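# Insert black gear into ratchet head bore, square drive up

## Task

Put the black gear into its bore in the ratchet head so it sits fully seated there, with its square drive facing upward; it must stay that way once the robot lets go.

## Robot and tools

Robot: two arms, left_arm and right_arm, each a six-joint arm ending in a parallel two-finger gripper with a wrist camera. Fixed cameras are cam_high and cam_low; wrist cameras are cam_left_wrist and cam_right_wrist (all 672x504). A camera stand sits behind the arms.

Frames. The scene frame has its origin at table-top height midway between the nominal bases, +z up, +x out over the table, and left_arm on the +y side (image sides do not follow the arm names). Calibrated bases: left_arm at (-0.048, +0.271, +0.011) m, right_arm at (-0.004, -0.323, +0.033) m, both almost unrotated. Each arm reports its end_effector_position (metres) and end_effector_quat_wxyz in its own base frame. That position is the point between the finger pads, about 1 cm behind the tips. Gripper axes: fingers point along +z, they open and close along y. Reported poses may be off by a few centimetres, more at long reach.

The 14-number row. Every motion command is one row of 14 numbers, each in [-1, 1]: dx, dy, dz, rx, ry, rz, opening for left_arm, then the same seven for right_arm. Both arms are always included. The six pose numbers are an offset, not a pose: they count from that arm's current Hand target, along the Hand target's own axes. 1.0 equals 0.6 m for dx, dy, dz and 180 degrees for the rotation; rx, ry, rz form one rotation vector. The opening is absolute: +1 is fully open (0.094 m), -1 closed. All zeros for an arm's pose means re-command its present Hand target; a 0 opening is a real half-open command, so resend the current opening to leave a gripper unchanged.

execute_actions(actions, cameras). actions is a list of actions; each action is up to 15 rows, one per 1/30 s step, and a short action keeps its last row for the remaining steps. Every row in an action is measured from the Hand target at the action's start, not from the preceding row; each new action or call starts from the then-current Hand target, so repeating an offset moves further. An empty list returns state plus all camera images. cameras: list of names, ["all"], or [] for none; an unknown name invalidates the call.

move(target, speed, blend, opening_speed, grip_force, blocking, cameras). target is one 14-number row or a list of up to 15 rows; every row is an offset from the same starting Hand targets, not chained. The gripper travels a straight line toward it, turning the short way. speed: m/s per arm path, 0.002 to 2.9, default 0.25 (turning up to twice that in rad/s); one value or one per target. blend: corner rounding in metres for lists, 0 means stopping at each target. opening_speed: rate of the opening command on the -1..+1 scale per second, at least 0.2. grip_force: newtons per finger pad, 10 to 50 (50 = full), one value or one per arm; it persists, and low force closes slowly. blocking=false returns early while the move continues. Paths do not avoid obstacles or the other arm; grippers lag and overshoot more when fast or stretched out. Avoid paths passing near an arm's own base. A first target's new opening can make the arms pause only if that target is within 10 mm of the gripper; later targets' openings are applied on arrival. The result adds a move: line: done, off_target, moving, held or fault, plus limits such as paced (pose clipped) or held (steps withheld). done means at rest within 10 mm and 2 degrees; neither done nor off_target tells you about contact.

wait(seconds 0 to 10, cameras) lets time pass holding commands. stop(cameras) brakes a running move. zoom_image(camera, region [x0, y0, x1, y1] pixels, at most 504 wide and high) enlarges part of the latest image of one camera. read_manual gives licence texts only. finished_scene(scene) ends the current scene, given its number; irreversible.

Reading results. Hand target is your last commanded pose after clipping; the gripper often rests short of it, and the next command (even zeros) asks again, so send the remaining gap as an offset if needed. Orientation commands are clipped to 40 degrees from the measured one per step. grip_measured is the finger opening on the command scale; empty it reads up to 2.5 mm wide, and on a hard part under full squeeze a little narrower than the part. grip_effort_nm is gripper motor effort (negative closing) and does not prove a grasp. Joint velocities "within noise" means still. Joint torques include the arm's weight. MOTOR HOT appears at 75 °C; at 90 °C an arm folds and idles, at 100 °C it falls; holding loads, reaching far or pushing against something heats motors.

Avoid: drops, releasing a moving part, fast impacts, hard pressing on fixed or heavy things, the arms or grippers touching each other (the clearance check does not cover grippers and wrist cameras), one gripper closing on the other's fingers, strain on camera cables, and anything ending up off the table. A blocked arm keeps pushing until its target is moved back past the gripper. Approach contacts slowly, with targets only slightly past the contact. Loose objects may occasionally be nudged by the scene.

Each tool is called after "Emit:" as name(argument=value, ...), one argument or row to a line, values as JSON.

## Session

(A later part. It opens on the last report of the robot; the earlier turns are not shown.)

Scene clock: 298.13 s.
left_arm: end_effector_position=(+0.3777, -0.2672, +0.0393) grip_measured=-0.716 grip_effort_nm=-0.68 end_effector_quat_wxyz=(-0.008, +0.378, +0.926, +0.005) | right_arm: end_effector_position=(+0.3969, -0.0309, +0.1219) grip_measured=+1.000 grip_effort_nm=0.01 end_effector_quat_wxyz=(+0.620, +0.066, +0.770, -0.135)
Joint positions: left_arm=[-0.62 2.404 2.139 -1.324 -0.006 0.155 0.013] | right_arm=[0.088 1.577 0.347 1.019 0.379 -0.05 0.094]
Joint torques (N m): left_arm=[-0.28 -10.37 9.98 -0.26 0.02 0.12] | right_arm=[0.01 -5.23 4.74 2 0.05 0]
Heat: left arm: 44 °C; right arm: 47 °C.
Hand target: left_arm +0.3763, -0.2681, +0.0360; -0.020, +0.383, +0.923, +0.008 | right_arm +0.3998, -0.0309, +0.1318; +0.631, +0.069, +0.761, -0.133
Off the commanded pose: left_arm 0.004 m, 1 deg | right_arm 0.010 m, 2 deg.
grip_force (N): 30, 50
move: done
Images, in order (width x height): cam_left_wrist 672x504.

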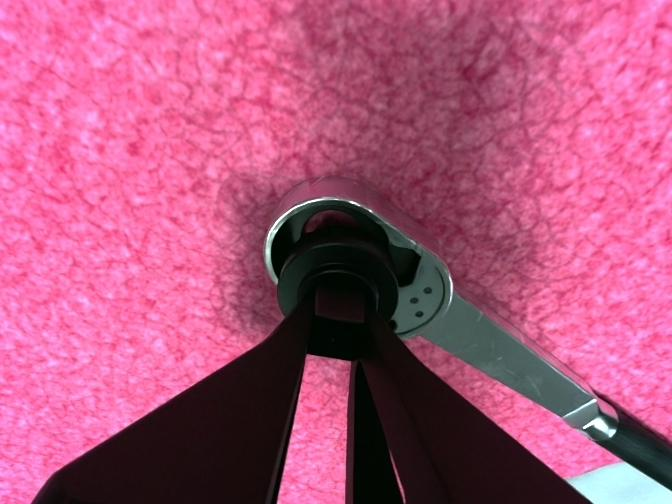

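Emit:
move(
  target=[
    [-0.0005,0.0039,0.0225,0,0,0,-0.85,0,0,0,0,0,0,1.0],
  ],
  speed=0.05,
  cameras=["cam_left_wrist"],
)

Emit:
zoom_image(
  camera="cam_left_wrist",
  region=[240, 160, 440, 360],
)

Scene clock: 321.37 s.
left_arm: end_effector_position=(+0.3779, -0.2673, +0.0393) grip_measured=-0.716 grip_effort_nm=-0.68 end_effector_quat_wxyz=(-0.008, +0.380, +0.925, +0.005) | right_arm: end_effector_position=(+0.3969, -0.0309, +0.1219) grip_measured=+1.000 grip_effort_nm=0.01 end_effector_quat_wxyz=(+0.620, +0.066, +0.770, -0.135)
Joint positions: left_arm=[-0.62 2.404 2.139 -1.323 -0.006 0.159 0.013] | right_arm=[0.088 1.577 0.347 1.019 0.379 -0.05 0.094]
Joint torques (N m): left_arm=[0.13 -10.07 5.98 0.17 0.02 0.12] | right_arm=[0.03 -5.23 4.72 2 0.05 0]
Heat: left arm: 44 °C; right arm: 47 °C.
Hand target: left_arm +0.3778, -0.2662, +0.0225; -0.019, +0.383, +0.923, +0.008 | right_arm +0.3998, -0.0309, +0.1318; +0.631, +0.069, +0.761, -0.133
Off the commanded pose: left_arm 0.017 m, 1 deg | right_arm 0.010 m, 2 deg.
grip_force (N): 30, 50
move: off_target (left_arm)
Images, in order (width x height): cam_left_wrist 672x504.

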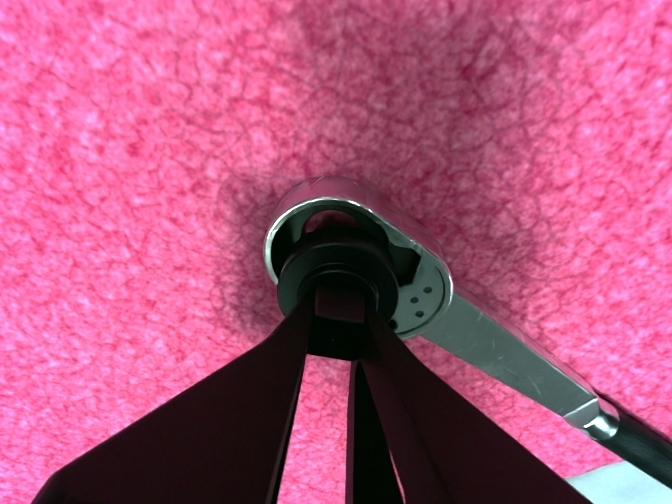

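Scaled by 2.520 from the camera's 672x504 image, which has a finer 960x720 frame.

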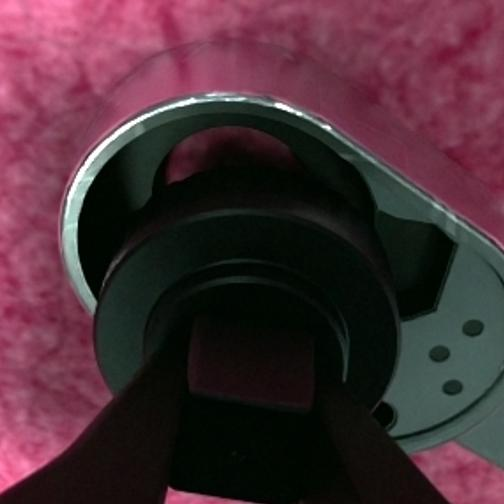

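Emit:
move(
  target=[
    [-0.0082,0.0014,0,0,-0.0064,0,-0.85,0,0,0,0,0,0,1.0],
  ],
  speed=0.04,
  cameras=["cam_left_wrist"],
)

Emit:
zoom_image(
  camera="cam_left_wrist",
  region=[240, 160, 440, 360],
)

Scene clock: 333.30 s.
left_arm: end_effector_position=(+0.3814, -0.2698, +0.0392) grip_measured=-0.716 grip_effort_nm=-0.68 end_effector_quat_wxyz=(+0.000, +0.380, +0.925, +0.003) | right_arm: end_effector_position=(+0.3969, -0.0309, +0.1219) grip_measured=+1.000 grip_effort_nm=0.01 end_effector_quat_wxyz=(+0.620, +0.066, +0.770, -0.135)
Joint positions: left_arm=[-0.62 2.404 2.139 -1.306 -0.006 0.16 0.013] | right_arm=[0.088 1.577 0.347 1.019 0.379 -0.05 0.094]
Joint torques (N m): left_arm=[0.24 -10.09 6 0.22 0.05 0.12] | right_arm=[0.02 -5.22 4.77 2 0.06 0.01]
Heat: left arm: 44 °C; right arm: 47 °C.
Hand target: left_arm +0.3817, -0.2691, +0.0223; -0.010, +0.383, +0.924, +0.004 | right_arm +0.3998, -0.0309, +0.1318; +0.631, +0.069, +0.761, -0.133
Off the commanded pose: left_arm 0.017 m, 1 deg | right_arm 0.010 m, 2 deg.
grip_force (N): 30, 50
move: off_target (left_arm)
Images, in order (width x height): cam_left_wrist 672x504.

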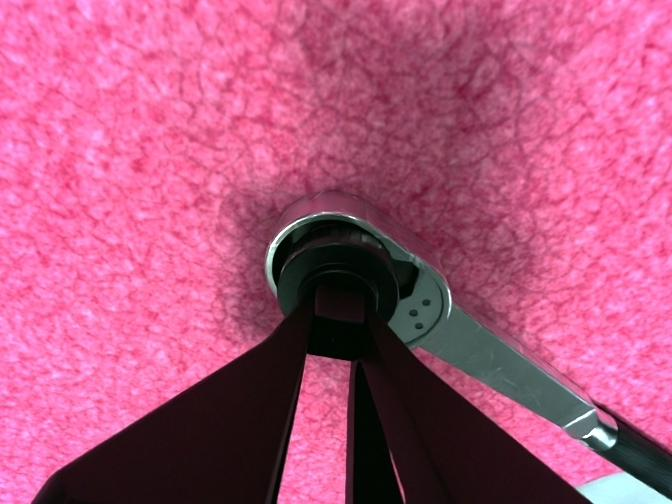

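Scaled by 2.520 from the camera's 672x504 image, which has a finer 960x720 frame.

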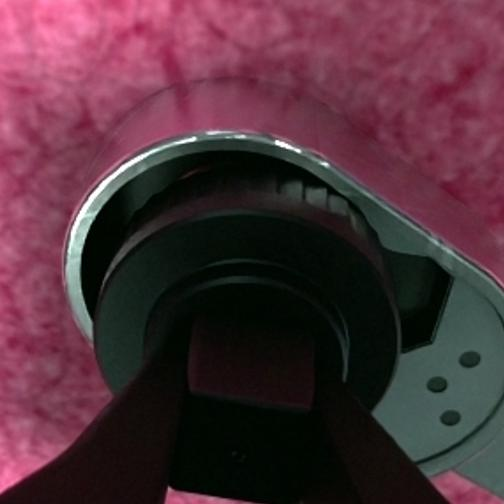

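Emit:
move(
  target=[
    [0.0002,0.0012,0,0,0,0.015,-0.85,0,0,0,0,0,0,1.0],
    [0.0002,0.0012,0,0,0,-0.015,-0.85,0,0,0,0,0,0,1.0],
    [0.0002,0.0012,0,0,0,0,-0.85,0,0,0,0,0,0,1.0],
  ],
  speed=0.06,
  blend=0.002,
  cameras=[],
)

Scene clock: 352.30 s.
left_arm: end_effector_position=(+0.3815, -0.2699, +0.0392) grip_measured=-0.716 grip_effort_nm=-0.68 end_effector_quat_wxyz=(+0.001, +0.381, +0.925, +0.003) | right_arm: end_effector_position=(+0.3969, -0.0309, +0.1219) grip_measured=+1.000 grip_effort_nm=0.01 end_effector_quat_wxyz=(+0.620, +0.066, +0.770, -0.135)
Joint positions: left_arm=[-0.62 2.404 2.139 -1.306 -0.006 0.161 0.013] | right_arm=[0.088 1.577 0.347 1.019 0.379 -0.05 0.094]
Joint torques (N m): left_arm=[0.36 -10.09 6 0.22 0.05 0.11] | right_arm=[0.01 -5.24 4.72 2 0.06 0]
Heat: left arm: 44 °C; right arm: 47 °C.
Hand target: left_arm +0.3822, -0.2685, +0.0223; -0.010, +0.383, +0.924, +0.004 | right_arm +0.3998, -0.0309, +0.1318; +0.631, +0.069, +0.761, -0.133
Off the commanded pose: left_arm 0.017 m, 1 deg | right_arm 0.010 m, 2 deg.
grip_force (N): 30, 50
move: off_target (left_arm)
No camera images: "cameras" was empty.

Emit:
move(
  target=[
    [0.0003,0.0019,0,0,0,0.01,-0.85,0,0,0,0,0,0,1.0],
    [0.0003,0.0019,0,0,0,0,-0.85,0,0,0,0,0,0,1.0],
  ],
  speed=0.06,
  blend=0.002,
  cameras=["cam_left_wrist"],
)

Emit:
zoom_image(
  camera="cam_left_wrist",
  region=[240, 160, 440, 360],
)

Scene clock: 358.33 s.
left_arm: end_effector_position=(+0.3815, -0.2699, +0.0392) grip_measured=-0.716 grip_effort_nm=-0.68 end_effector_quat_wxyz=(+0.001, +0.388, +0.921, +0.003) | right_arm: end_effector_position=(+0.3969, -0.0309, +0.1219) grip_measured=+1.000 grip_effort_nm=0.01 end_effector_quat_wxyz=(+0.620, +0.066, +0.770, -0.135)
Joint positions: left_arm=[-0.62 2.404 2.139 -1.306 -0.006 0.178 0.013] | right_arm=[0.088 1.577 0.347 1.019 0.379 -0.05 0.094]
Joint torques (N m): left_arm=[0.55 -10.09 6.01 0.21 0.05 -0.01] | right_arm=[0.02 -5.22 4.71 2 0.05 0.01]
Heat: left arm: 44 °C; right arm: 47 °C.
Hand target: left_arm +0.3829, -0.2676, +0.0223; -0.010, +0.383, +0.924, +0.004 | right_arm +0.3998, -0.0309, +0.1318; +0.631, +0.069, +0.761, -0.133
Off the commanded pose: left_arm 0.017 m, 1 deg | right_arm 0.010 m, 2 deg.
grip_force (N): 30, 50
move: off_target (left_arm)
Images, in order (width x height): cam_left_wrist 672x504.

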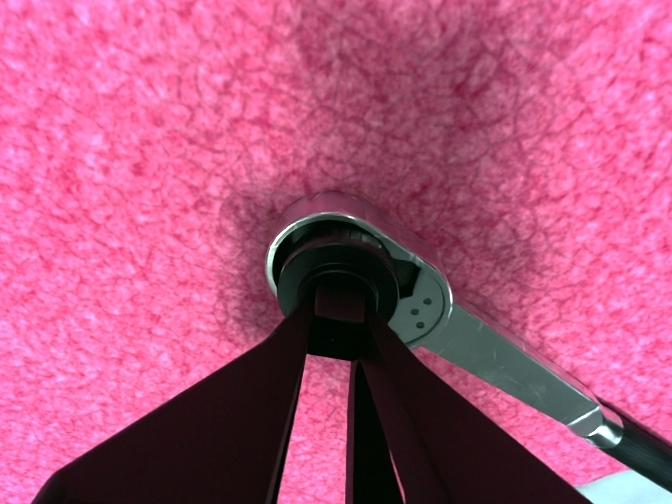

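Scaled by 2.520 from the camera's 672x504 image, which has a finer 960x720 frame.

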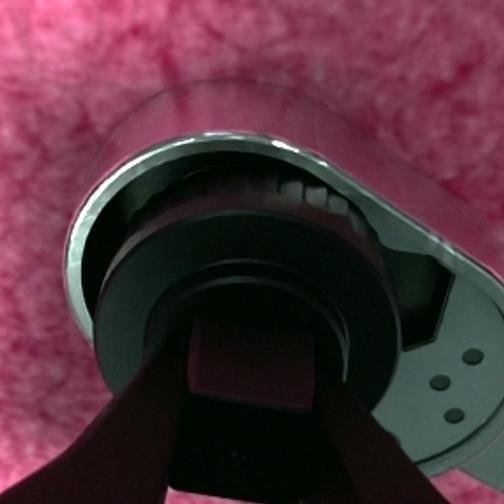

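Emit:
move(
  target=[
    [0.0002,0.0011,0,0,0,-0.01,-0.85,0,0,0,0,0,0,1.0],
    [0.0002,0.0011,0,0,0,0,-0.85,0,0,0,0,0,0,1.0],
  ],
  speed=0.06,
  blend=0.002,
  cameras=["cam_left_wrist"],
)

Emit:
zoom_image(
  camera="cam_left_wrist",
  region=[240, 160, 440, 360],
)

Scene clock: 365.47 s.
left_arm: end_effector_position=(+0.3824, -0.2688, +0.0392) grip_measured=-0.716 grip_effort_nm=-0.68 end_effector_quat_wxyz=(+0.001, +0.381, +0.924, +0.003) | right_arm: end_effector_position=(+0.3969, -0.0309, +0.1219) grip_measured=+1.000 grip_effort_nm=0.01 end_effector_quat_wxyz=(+0.620, +0.066, +0.770, -0.135)
Joint positions: left_arm=[-0.617 2.404 2.139 -1.305 -0.006 0.165 0.013] | right_arm=[0.088 1.577 0.347 1.019 0.379 -0.05 0.094]
Joint torques (N m): left_arm=[0.42 -10.09 6 0.21 0.05 0.13] | right_arm=[0.01 -5.23 4.72 2 0.05 0]
Heat: left arm: 44 °C; right arm: 47 °C.
Hand target: left_arm +0.3832, -0.2671, +0.0223; -0.010, +0.383, +0.924, +0.004 | right_arm +0.3998, -0.0309, +0.1318; +0.631, +0.069, +0.761, -0.133
Off the commanded pose: left_arm 0.017 m, 1 deg | right_arm 0.010 m, 2 deg.
grip_force (N): 30, 50
move: off_target (left_arm)
Images, in order (width x height): cam_left_wrist 672x504.

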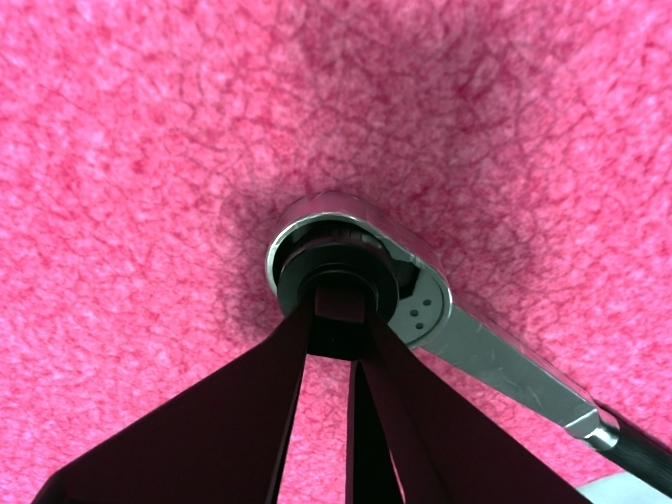

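Scaled by 2.520 from the camera's 672x504 image, which has a finer 960x720 frame.

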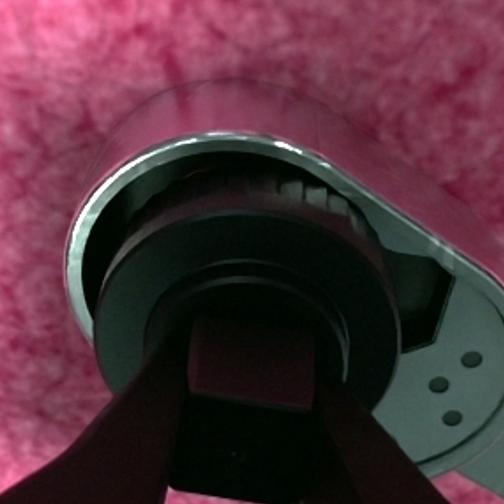

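Emit:
move(
  target=[
    [-0.0205,0.0036,-0.030,0,-0.0159,0,-0.85,0,0,0,0,0,0,1.0],
  ],
  speed=0.05,
  cameras=["cam_left_wrist"],
)

Emit:
zoom_image(
  camera="cam_left_wrist",
  region=[240, 160, 440, 360],
)

Scene clock: 399.93 s.
left_arm: end_effector_position=(+0.3868, -0.2705, +0.0433) grip_measured=-0.716 grip_effort_nm=-0.68 end_effector_quat_wxyz=(+0.009, +0.382, +0.924, +0.001) | right_arm: end_effector_position=(+0.3969, -0.0309, +0.1219) grip_measured=+1.000 grip_effort_nm=0.01 end_effector_quat_wxyz=(+0.620, +0.066, +0.770, -0.135)
Joint positions: left_arm=[-0.615 2.406 2.157 -1.305 -0.006 0.169 0.013] | right_arm=[0.088 1.577 0.347 1.019 0.379 -0.05 0.094]
Joint torques (N m): left_arm=[0.46 -10.22 10.45 0.08 0.12 0.12] | right_arm=[0.03 -5.24 4.71 2.01 0.04 0.01]
Heat: left arm: 44 °C; right arm: 47 °C.
Hand target: left_arm +0.3937, -0.2746, +0.0400; +0.013, +0.383, +0.924, -0.005 | right_arm +0.3998, -0.0309, +0.1318; +0.631, +0.069, +0.761, -0.133
Off the commanded pose: left_arm 0.009 m, 1 deg | right_arm 0.010 m, 2 deg.
grip_force (N): 30, 50
move: done
Images, in order (width x height): cam_left_wrist 672x504.

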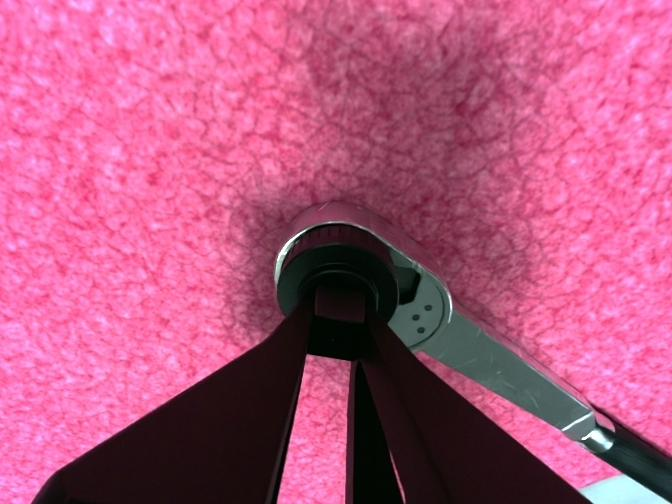

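Scaled by 2.520 from the camera's 672x504 image, which has a finer 960x720 frame.

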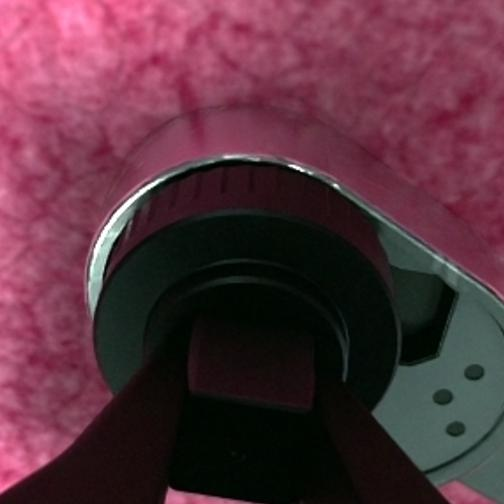

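Emit:
move(
  target=[
    [0.0213,-0.0038,0.030,0,0.0167,0,-0.85,0,0,0,0,0,0,1.0],
  ],
  speed=0.05,
  cameras=["cam_left_wrist"],
)

Emit:
zoom_image(
  camera="cam_left_wrist",
  region=[240, 160, 440, 360],
)

Scene clock: 417.20 s.
left_arm: end_effector_position=(+0.3849, -0.2691, +0.0394) grip_measured=-0.716 grip_effort_nm=-0.68 end_effector_quat_wxyz=(+0.003, +0.382, +0.924, +0.002) | right_arm: end_effector_position=(+0.3969, -0.0309, +0.1219) grip_measured=+1.000 grip_effort_nm=0.01 end_effector_quat_wxyz=(+0.620, +0.066, +0.770, -0.135)
Joint positions: left_arm=[-0.615 2.409 2.148 -1.305 -0.006 0.169 0.013] | right_arm=[0.088 1.577 0.347 1.019 0.379 -0.05 0.094]
Joint torques (N m): left_arm=[0.14 -10.02 5.89 0.18 0.04 0.08] | right_arm=[-0.02 -5.2 4.72 2.01 0.05 0.01]
Heat: left arm: 45 °C; right arm: 47 °C.
Hand target: left_arm +0.3834, -0.2675, +0.0216; -0.011, +0.383, +0.924, +0.005 | right_arm +0.3998, -0.0309, +0.1318; +0.631, +0.069, +0.761, -0.133
Off the commanded pose: left_arm 0.018 m, 2 deg | right_arm 0.010 m, 2 deg.
grip_force (N): 30, 50
move: off_target (left_arm)
Images, in order (width x height): cam_left_wrist 672x504.

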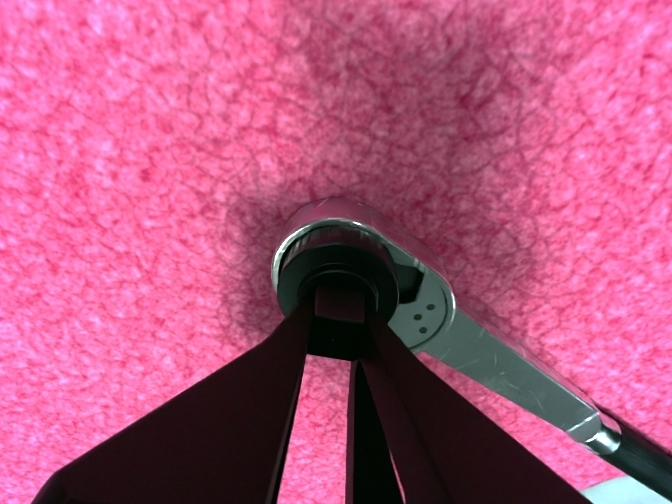

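Scaled by 2.520 from the camera's 672x504 image, which has a finer 960x720 frame.

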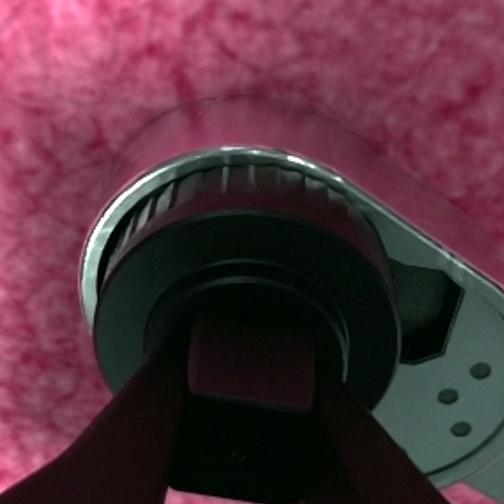

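Emit:
move(
  target=[
    [0.0205,-0.0023,0.0,0,0.0159,0,-0.85,0,0,0,0,0,0,1.0],
  ],
  speed=0.03,
  cameras=["cam_left_wrist"],
)

Emit:
zoom_image(
  camera="cam_left_wrist",
  region=[240, 160, 440, 360],
)

Scene clock: 428.17 s.
left_arm: end_effector_position=(+0.3847, -0.2689, +0.0394) grip_measured=-0.716 grip_effort_nm=-0.68 end_effector_quat_wxyz=(+0.003, +0.382, +0.924, +0.002) | right_arm: end_effector_position=(+0.3969, -0.0309, +0.1219) grip_measured=+1.000 grip_effort_nm=0.01 end_effector_quat_wxyz=(+0.620, +0.066, +0.770, -0.135)
Joint positions: left_arm=[-0.615 2.409 2.148 -1.306 -0.006 0.169 0.013] | right_arm=[0.088 1.577 0.347 1.019 0.379 -0.05 0.094]
Joint torques (N m): left_arm=[0.02 -9.94 6.2 -0.27 -0.04 0.06] | right_arm=[0.01 -5.24 4.71 2 0.05 0.01]
Heat: left arm: 44 °C; right arm: 47 °C.
Hand target: left_arm +0.3738, -0.2598, +0.0219; -0.034, +0.383, +0.923, +0.014 | right_arm +0.3998, -0.0309, +0.1318; +0.631, +0.069, +0.761, -0.133
Off the commanded pose: left_arm 0.023 m, 4 deg | right_arm 0.010 m, 2 deg.
grip_force (N): 30, 50
move: off_target (left_arm)
Images, in order (width x height): cam_left_wrist 672x504.

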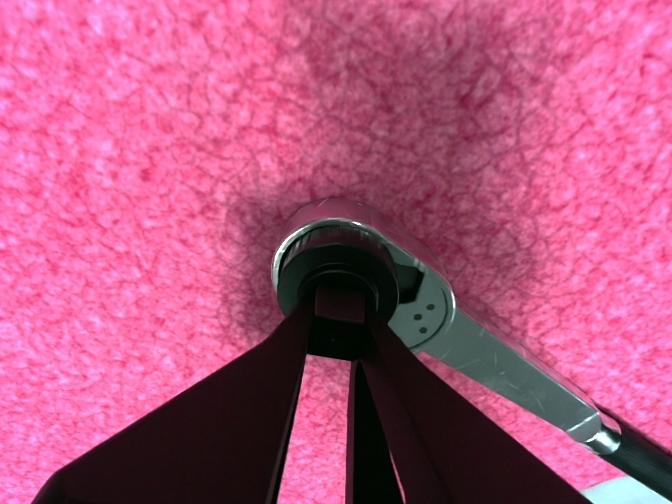

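Scaled by 2.520 from the camera's 672x504 image, which has a finer 960x720 frame.

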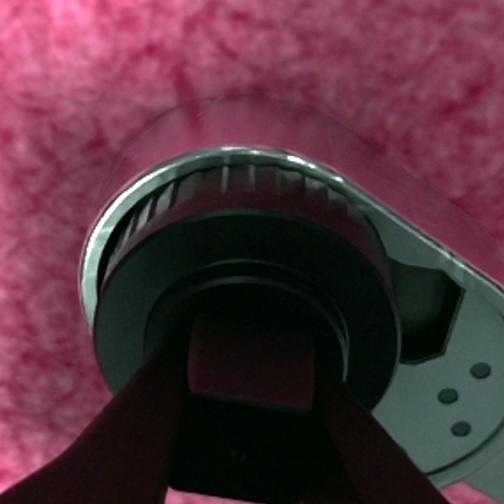

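Emit:
move(
  target=[
    [0.005,-0.0005,0.0002,0,0.0038,0,-0.85,0,0,0,0,0,0,1.0],
  ],
  speed=0.02,
  cameras=[],
)

Scene clock: 433.10 s.
left_arm: end_effector_position=(+0.3823, -0.2673, +0.0382) grip_measured=-0.716 grip_effort_nm=-0.68 end_effector_quat_wxyz=(-0.004, +0.382, +0.924, +0.004) | right_arm: end_effector_position=(+0.3969, -0.0309, +0.1219) grip_measured=+1.000 grip_effort_nm=0.01 end_effector_quat_wxyz=(+0.620, +0.066, +0.770, -0.135)
Joint positions: left_arm=[-0.615 2.412 2.148 -1.316 -0.006 0.169 0.013] | right_arm=[0.088 1.577 0.347 1.019 0.379 -0.05 0.094]
Joint torques (N m): left_arm=[-0.02 -10.14 6.12 -0.3 -0.05 0.06] | right_arm=[-0.01 -5.26 4.68 2 0.05 0]
Heat: left arm: 43 °C; right arm: 47 °C.
Hand target: left_arm +0.3715, -0.2578, +0.0221; -0.040, +0.383, +0.923, +0.017 | right_arm +0.3998, -0.0309, +0.1318; +0.631, +0.069, +0.761, -0.133
Off the commanded pose: left_arm 0.022 m, 4 deg | right_arm 0.010 m, 2 deg.
grip_force (N): 30, 50
move: off_target (left_arm)
No camera images: "cameras" was empty.

Emit:
execute_actions(
  actions=[],
  cameras=["cam_left_wrist"],
)

Emit:
zoom_image(
  camera="cam_left_wrist",
  region=[240, 160, 440, 360],
)

Scene clock: 438.60 s.
left_arm: end_effector_position=(+0.3823, -0.2673, +0.0382) grip_measured=-0.716 grip_effort_nm=-0.68 end_effector_quat_wxyz=(-0.004, +0.382, +0.924, +0.004) | right_arm: end_effector_position=(+0.3969, -0.0309, +0.1219) grip_measured=+1.000 grip_effort_nm=0.01 end_effector_quat_wxyz=(+0.620, +0.066, +0.770, -0.135)
Joint positions: left_arm=[-0.615 2.412 2.148 -1.316 -0.006 0.169 0.013] | right_arm=[0.088 1.577 0.347 1.019 0.379 -0.05 0.094]
Joint velocities: within noise
Joint torques (N m): left_arm=[-0.01 -10.14 6.12 -0.3 -0.06 0.05] | right_arm=[-0.01 -5.23 4.68 2 0.05 0.01]
Heat: left arm: 44 °C; right arm: 47 °C.
Hand target: left_arm +0.3715, -0.2578, +0.0221; -0.040, +0.383, +0.923, +0.017 | right_arm +0.3998, -0.0309, +0.1318; +0.631, +0.069, +0.761, -0.133
Tool commands: left_gripper/opening=-0.85 right_gripper/opening=+1.0
Off the commanded pose: left_arm 0.022 m, 4 deg | right_arm 0.010 m, 2 deg.
grip_force (N): 30, 50
Images, in order (width x height): cam_left_wrist 672x504.

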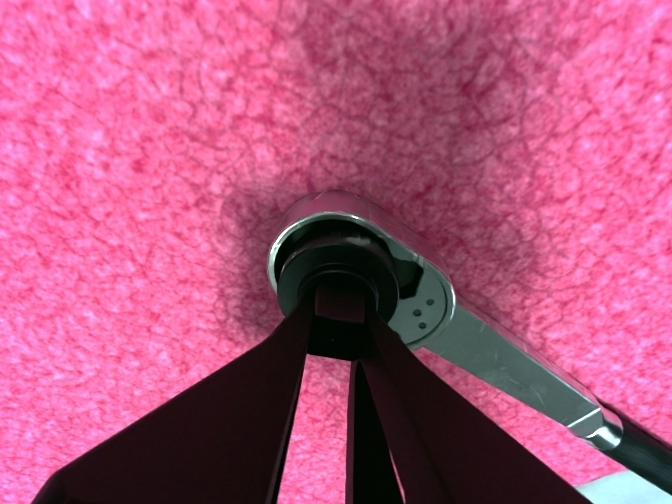

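Scaled by 2.520 from the camera's 672x504 image, which has a finer 960x720 frame.

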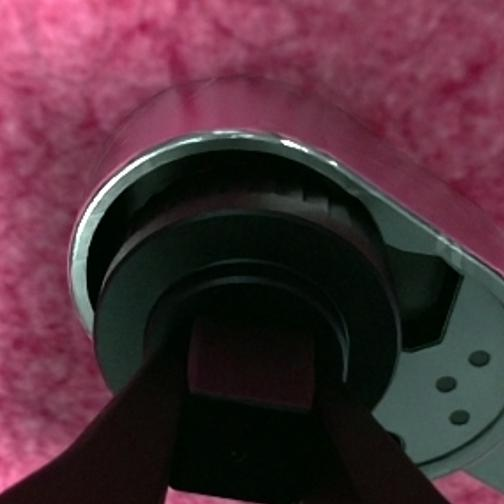

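Emit:
move(
  target=[
    [0.0009,0.0055,0.002,0,0,0,-0.85,0,0,0,0,0,0,1.0],
    [0.0009,0.0055,0.015,0,0,0.01,-0.85,0,0,0,0,0,0,1.0],
    [0.0009,0.0055,0.018,0,0,-0.01,-0.85,0,0,0,0,0,0,1.0],
    [0.0009,0.0055,0.020,0,0,0,-0.85,0,0,0,0,0,0,1.0],
  ],
  speed=0.04,
  blend=0.001,
  cameras=["cam_left_wrist"],
)

Emit:
zoom_image(
  camera="cam_left_wrist",
  region=[240, 160, 440, 360],
)

Scene clock: 456.93 s.
left_arm: end_effector_position=(+0.3817, -0.2664, +0.0349) grip_measured=-0.716 grip_effort_nm=-0.68 end_effector_quat_wxyz=(-0.005, +0.382, +0.924, +0.004) | right_arm: end_effector_position=(+0.3969, -0.0309, +0.1219) grip_measured=+1.000 grip_effort_nm=0.01 end_effector_quat_wxyz=(+0.620, +0.066, +0.770, -0.135)
Joint positions: left_arm=[-0.614 2.412 2.135 -1.307 -0.006 0.171 0.013] | right_arm=[0.088 1.577 0.347 1.019 0.379 -0.05 0.094]
Joint torques (N m): left_arm=[0.55 -10.19 3.21 0.03 -0.05 0.12] | right_arm=[0.01 -5.23 4.7 2 0.06 0.01]
Heat: left arm: 45 °C; right arm: 48 °C.
Hand target: left_arm +0.3728, -0.2543, +0.0102; -0.040, +0.383, +0.923, +0.017 | right_arm +0.3998, -0.0309, +0.1318; +0.631, +0.069, +0.761, -0.133
Off the commanded pose: left_arm 0.029 m, 4 deg | right_arm 0.010 m, 2 deg.
grip_force (N): 30, 50
move: off_target (left_arm)
Images, in order (width x height): cam_left_wrist 672x504.

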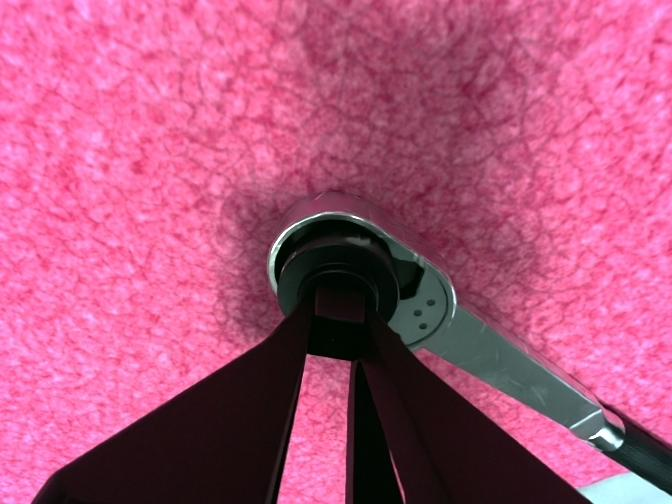

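Scaled by 2.520 from the camera's 672x504 image, which has a finer 960x720 frame.

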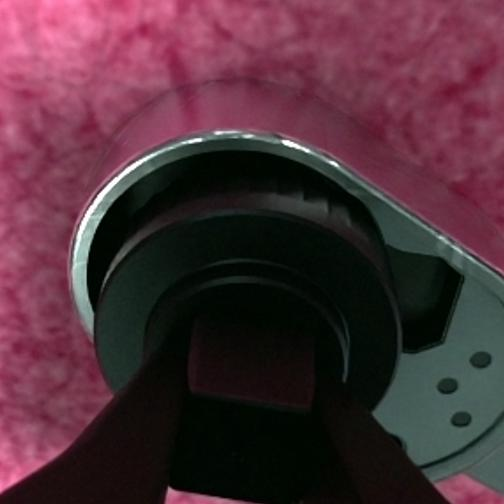

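Emit:
move(
  target=[
    [-0.0062,0.0015,0,0,-0.0047,0.015,-0.85,0,0,0,0,0,0,1.0],
    [-0.0123,0.003,0,0,-0.0095,-0.015,-0.85,0,0,0,0,0,0,1.0],
    [-0.0123,0.003,0,0,-0.0095,0,-0.85,0,0,0,0,0,0,1.0],
  ],
  speed=0.04,
  blend=0.001,
  cameras=["cam_left_wrist"],
)

Emit:
zoom_image(
  camera="cam_left_wrist",
  region=[240, 160, 440, 360],
)

Scene clock: 469.80 s.
left_arm: end_effector_position=(+0.3828, -0.2668, +0.0349) grip_measured=-0.716 grip_effort_nm=-0.68 end_effector_quat_wxyz=(-0.003, +0.381, +0.924, +0.003) | right_arm: end_effector_position=(+0.3969, -0.0309, +0.1219) grip_measured=+1.000 grip_effort_nm=0.01 end_effector_quat_wxyz=(+0.620, +0.066, +0.770, -0.135)
Joint positions: left_arm=[-0.613 2.412 2.135 -1.302 -0.005 0.17 0.013] | right_arm=[0.088 1.577 0.347 1.019 0.379 -0.05 0.094]
Joint torques (N m): left_arm=[0.72 -10.18 3.11 0.27 -0.02 0.14] | right_arm=[0.02 -5.23 4.71 2 0.05 0.01]
Heat: left arm: 45 °C; right arm: 48 °C.
Hand target: left_arm +0.3793, -0.2583, +0.0096; -0.026, +0.383, +0.923, +0.011 | right_arm +0.3998, -0.0309, +0.1318; +0.631, +0.069, +0.761, -0.133
Off the commanded pose: left_arm 0.027 m, 3 deg | right_arm 0.010 m, 2 deg.
grip_force (N): 30, 50
move: off_target (left_arm)
Images, in order (width x height): cam_left_wrist 672x504.

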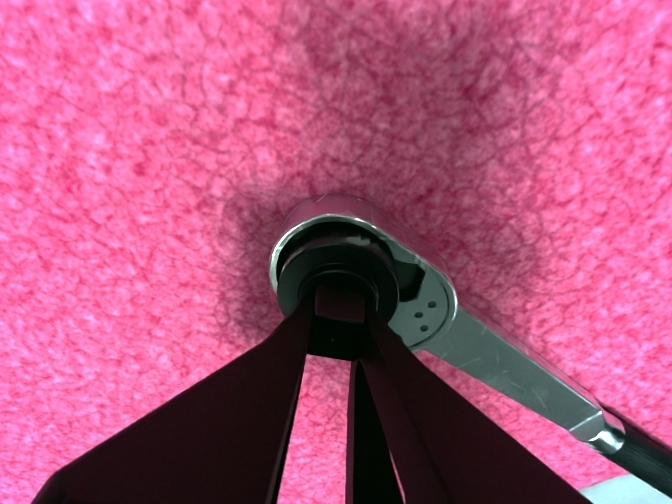

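Scaled by 2.520 from the camera's 672x504 image, which has a finer 960x720 frame.

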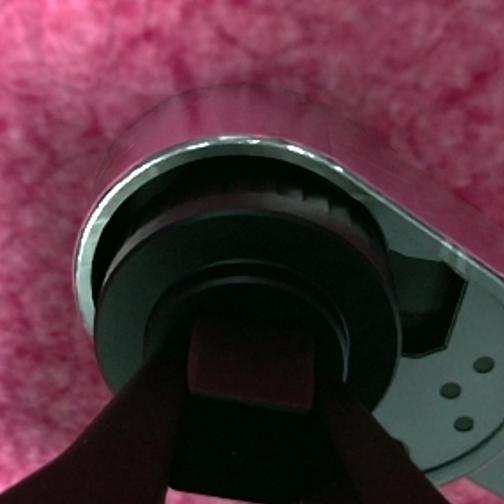

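Emit:
move(
  target=[
    [-0.0031,0.0015,0,0,-0.0024,0.015,-0.85,0,0,0,0,0,0,1.0],
    [-0.0062,0.003,0,0,-0.0048,-0.015,-0.85,0,0,0,0,0,0,1.0],
    [-0.0062,0.003,0,0,-0.0048,0,-0.85,0,0,0,0,0,0,1.0],
  ],
  speed=0.04,
  blend=0.001,
  cameras=["cam_left_wrist"],
)

Emit:
zoom_image(
  camera="cam_left_wrist",
  region=[240, 160, 440, 360],
)

Scene clock: 477.90 s.
left_arm: end_effector_position=(+0.3844, -0.2668, +0.0295) grip_measured=-0.716 grip_effort_nm=-0.68 end_effector_quat_wxyz=(-0.002, +0.382, +0.924, -0.001) | right_arm: end_effector_position=(+0.3969, -0.0309, +0.1219) grip_measured=+1.000 grip_effort_nm=0.01 end_effector_quat_wxyz=(+0.620, +0.066, +0.770, -0.135)
Joint positions: left_arm=[-0.608 2.413 2.117 -1.277 0.002 0.176 0.013] | right_arm=[0.088 1.577 0.347 1.019 0.379 -0.05 0.094]
Joint torques (N m): left_arm=[0.58 -10.18 4.85 0.19 -0.06 0.1] | right_arm=[0.02 -5.22 4.71 2 0.05 0]
Heat: left arm: 45 °C; right arm: 48 °C.
Hand target: left_arm +0.3830, -0.2597, +0.0093; -0.019, +0.383, +0.923, +0.008 | right_arm +0.3998, -0.0309, +0.1318; +0.631, +0.069, +0.761, -0.133
Off the commanded pose: left_arm 0.021 m, 2 deg | right_arm 0.010 m, 2 deg.
grip_force (N): 30, 50
move: off_target (left_arm)
Images, in order (width x height): cam_left_wrist 672x504.

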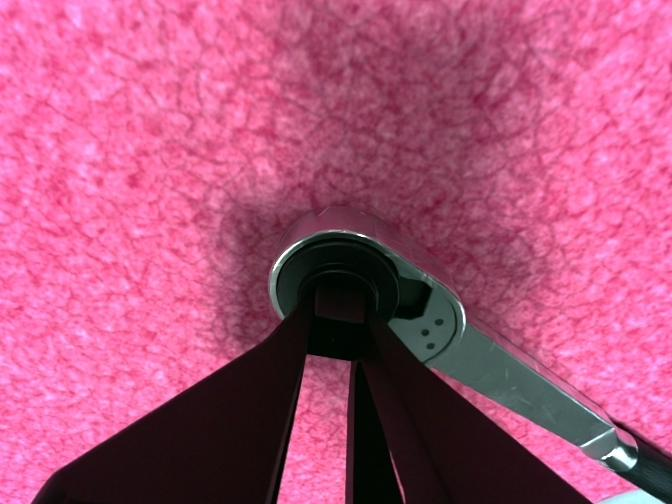

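Scaled by 2.520 from the camera's 672x504 image, which has a finer 960x720 frame.

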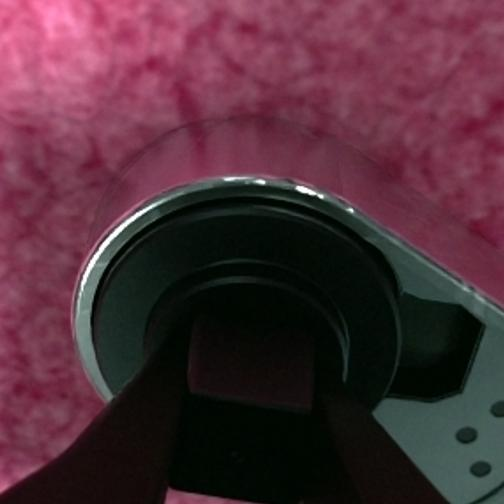

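Emit:
move(
  target=[
    [0,0,0.004,0,0,0.02,-0.85,0,0,0,0,0,0,1.0],
    [0,0,0.009,0,0,-0.02,-0.85,0,0,0,0,0,0,1.0],
    [0,0,0.012,0,0,0.03,-0.85,0,0,0,0,0,0,1.0],
    [0,0,0.012,0,0,-0.03,-0.85,0,0,0,0,0,0,1.0],
    [0,0,0.012,0,0,0,-0.85,0,0,0,0,0,0,1.0],
  ],
  speed=0.06,
  blend=0.002,
  cameras=["cam_left_wrist"],
)

Emit:
zoom_image(
  camera="cam_left_wrist",
  region=[240, 160, 440, 360],
)

Scene clock: 502.67 s.
left_arm: end_effector_position=(+0.3844, -0.2667, +0.0256) grip_measured=-0.716 grip_effort_nm=-0.68 end_effector_quat_wxyz=(-0.001, +0.380, +0.925, -0.001) | right_arm: end_effector_position=(+0.3969, -0.0309, +0.1219) grip_measured=+1.000 grip_effort_nm=0.01 end_effector_quat_wxyz=(+0.620, +0.066, +0.770, -0.135)
Joint positions: left_arm=[-0.608 2.413 2.101 -1.261 0.002 0.172 0.013] | right_arm=[0.088 1.577 0.347 1.019 0.379 -0.05 0.094]
Joint torques (N m): left_arm=[0.59 -9.98 4.21 0.27 -0.05 0.16] | right_arm=[0.01 -5.24 4.72 2 0.05 0]
Heat: left arm: 43 °C; right arm: 48 °C.
Hand target: left_arm +0.3829, -0.2596, +0.0022; -0.019, +0.383, +0.923, +0.008 | right_arm +0.3998, -0.0309, +0.1318; +0.631, +0.069, +0.761, -0.133
Off the commanded pose: left_arm 0.025 m, 2 deg | right_arm 0.010 m, 2 deg.
grip_force (N): 30, 50
move: off_target (left_arm)
Images, in order (width x height): cam_left_wrist 672x504.

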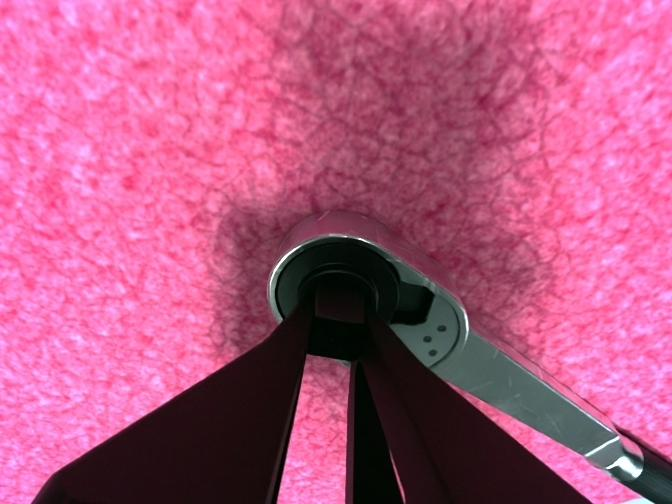

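Scaled by 2.520 from the camera's 672x504 image, which has a finer 960x720 frame.

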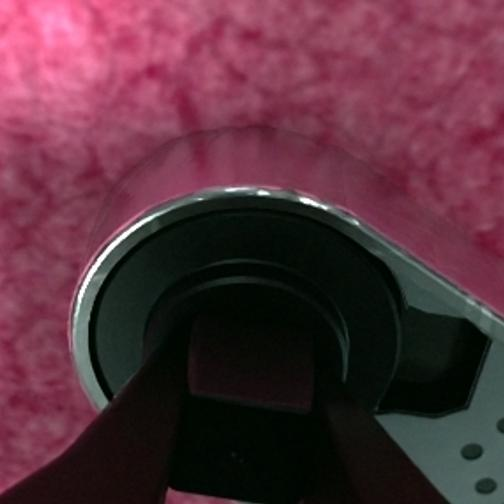

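Emit:
move(
  target=[
    [0,0,0.004,0,0,0.03,-0.85,0,0,0,0,0,0,1.0],
    [0.002,0,0.007,0,0,-0.03,-0.85,0,0,0,0,0,0,1.0],
    [-0.002,0,0.008,0,0,0.03,-0.85,0,0,0,0,0,0,1.0],
    [0,0,0.008,0,0,-0.03,-0.85,0,0,0,0,0,0,1.0],
    [0,0,0.008,0,0,0,-0.85,0,0,0,0,0,0,1.0],
  ],
  speed=0.08,
  blend=0.002,
  cameras=["cam_left_wrist"],
)

Emit:
zoom_image(
  camera="cam_left_wrist",
  region=[240, 160, 440, 360],
)

Scene clock: 515.90 s.
left_arm: end_effector_position=(+0.3839, -0.2664, +0.0241) grip_measured=-0.716 grip_effort_nm=-0.68 end_effector_quat_wxyz=(-0.001, +0.380, +0.925, -0.001) | right_arm: end_effector_position=(+0.3969, -0.0309, +0.1219) grip_measured=+1.000 grip_effort_nm=0.01 end_effector_quat_wxyz=(+0.620, +0.066, +0.770, -0.135)
Joint positions: left_arm=[-0.608 2.411 2.091 -1.253 0.002 0.171 0.013] | right_arm=[0.088 1.577 0.347 1.019 0.379 -0.05 0.094]
Joint torques (N m): left_arm=[0.59 -9.7 3.69 0.36 -0.06 0.19] | right_arm=[0.03 -5.22 4.7 2 0.06 0.01]
Heat: left arm: 43 °C; right arm: 48 °C.
Hand target: left_arm +0.3827, -0.2594, -0.0026; -0.019, +0.383, +0.923, +0.008 | right_arm +0.3998, -0.0309, +0.1318; +0.631, +0.069, +0.761, -0.133
Off the commanded pose: left_arm 0.028 m, 2 deg | right_arm 0.010 m, 2 deg.
grip_force (N): 30, 50
move: off_target (left_arm)
Images, in order (width x height): cam_left_wrist 672x504.

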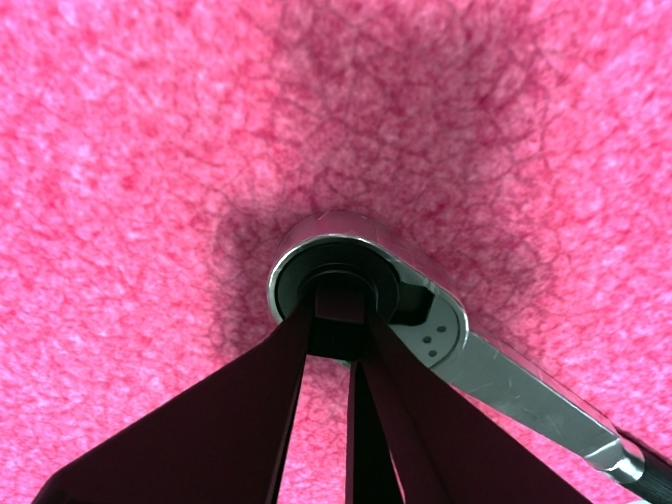

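Scaled by 2.520 from the camera's 672x504 image, which has a finer 960x720 frame.

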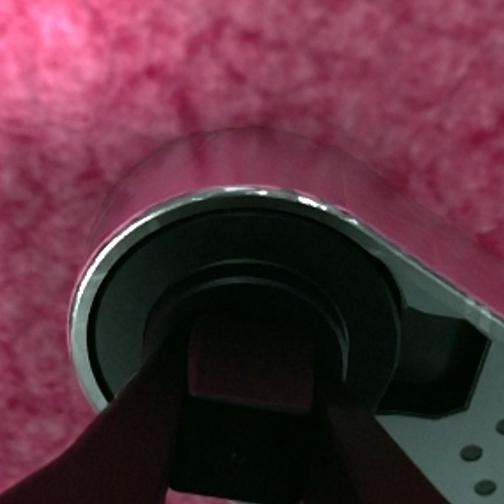

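Emit:
move(
  target=[
    [0,-0.0042,-0.02,0,0,0,-0.85,0,0,0,0,0,0,1.0],
    [0,-0.0042,-0.0205,0,0,0,-0.2,0,0,0,0,0,0,1.0],
    [0,-0.0042,-0.1417,0,-0.006,0,-0.2,0,0,0,0,0,0,1.0],
  ],
  speed=0.08,
  opening_speed=0.7,
  cameras=["cam_left_wrist"],
)

Emit:
zoom_image(
  camera="cam_left_wrist",
  region=[240, 120, 440, 320],
)

Scene clock: 529.47 s.
left_arm: end_effector_position=(+0.3801, -0.2673, +0.0878) grip_measured=-0.201 grip_effort_nm=0.06 end_effector_quat_wxyz=(-0.002, +0.383, +0.924, -0.003) | right_arm: end_effector_position=(+0.3969, -0.0309, +0.1219) grip_measured=+1.000 grip_effort_nm=0.01 end_effector_quat_wxyz=(+0.620, +0.066, +0.770, -0.135)
Joint positions: left_arm=[-0.612 2.413 2.349 -1.508 0.007 0.173 0.038] | right_arm=[0.088 1.577 0.347 1.019 0.379 -0.05 0.094]
Joint torques (N m): left_arm=[0.53 -10.07 9.76 -0.14 -0.07 0.12] | right_arm=[-0.02 -5.24 4.7 2 0.06 0.01]
Heat: left arm: 44 °C; right arm: 48 °C.
Hand target: left_arm +0.3834, -0.2637, +0.0823; -0.010, +0.383, +0.924, +0.004 | right_arm +0.3998, -0.0309, +0.1318; +0.631, +0.069, +0.761, -0.133
Off the commanded pose: left_arm 0.007 m, 1 deg | right_arm 0.010 m, 2 deg.
grip_force (N): 30, 50
move: done; target 2's new opening was sent with left_arm's hand 0.016 m and 2 deg from that target
Images, in order (width x height): cam_left_wrist 672x504.

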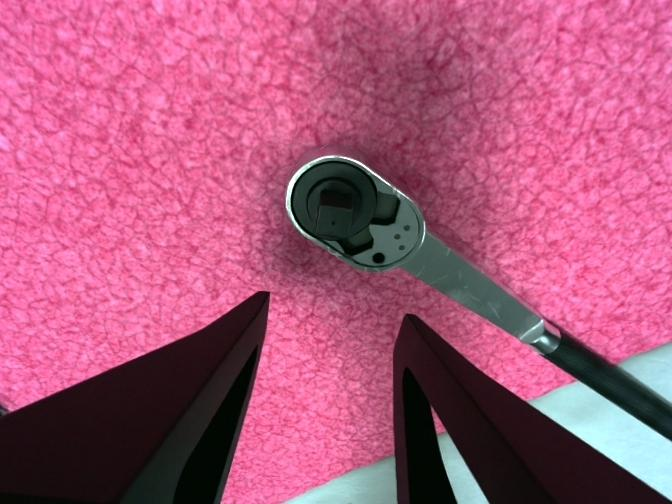

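Scaled by 2.520 from the camera's 672x504 image, which has a finer 960x720 frame.

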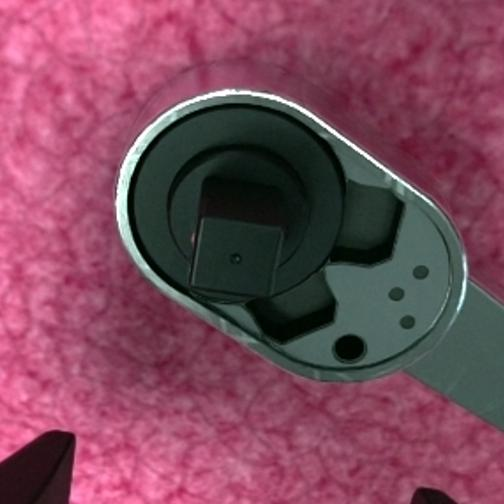

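Emit:
finished_scene(
  scene=3,
)

The scene is finished: the task was done.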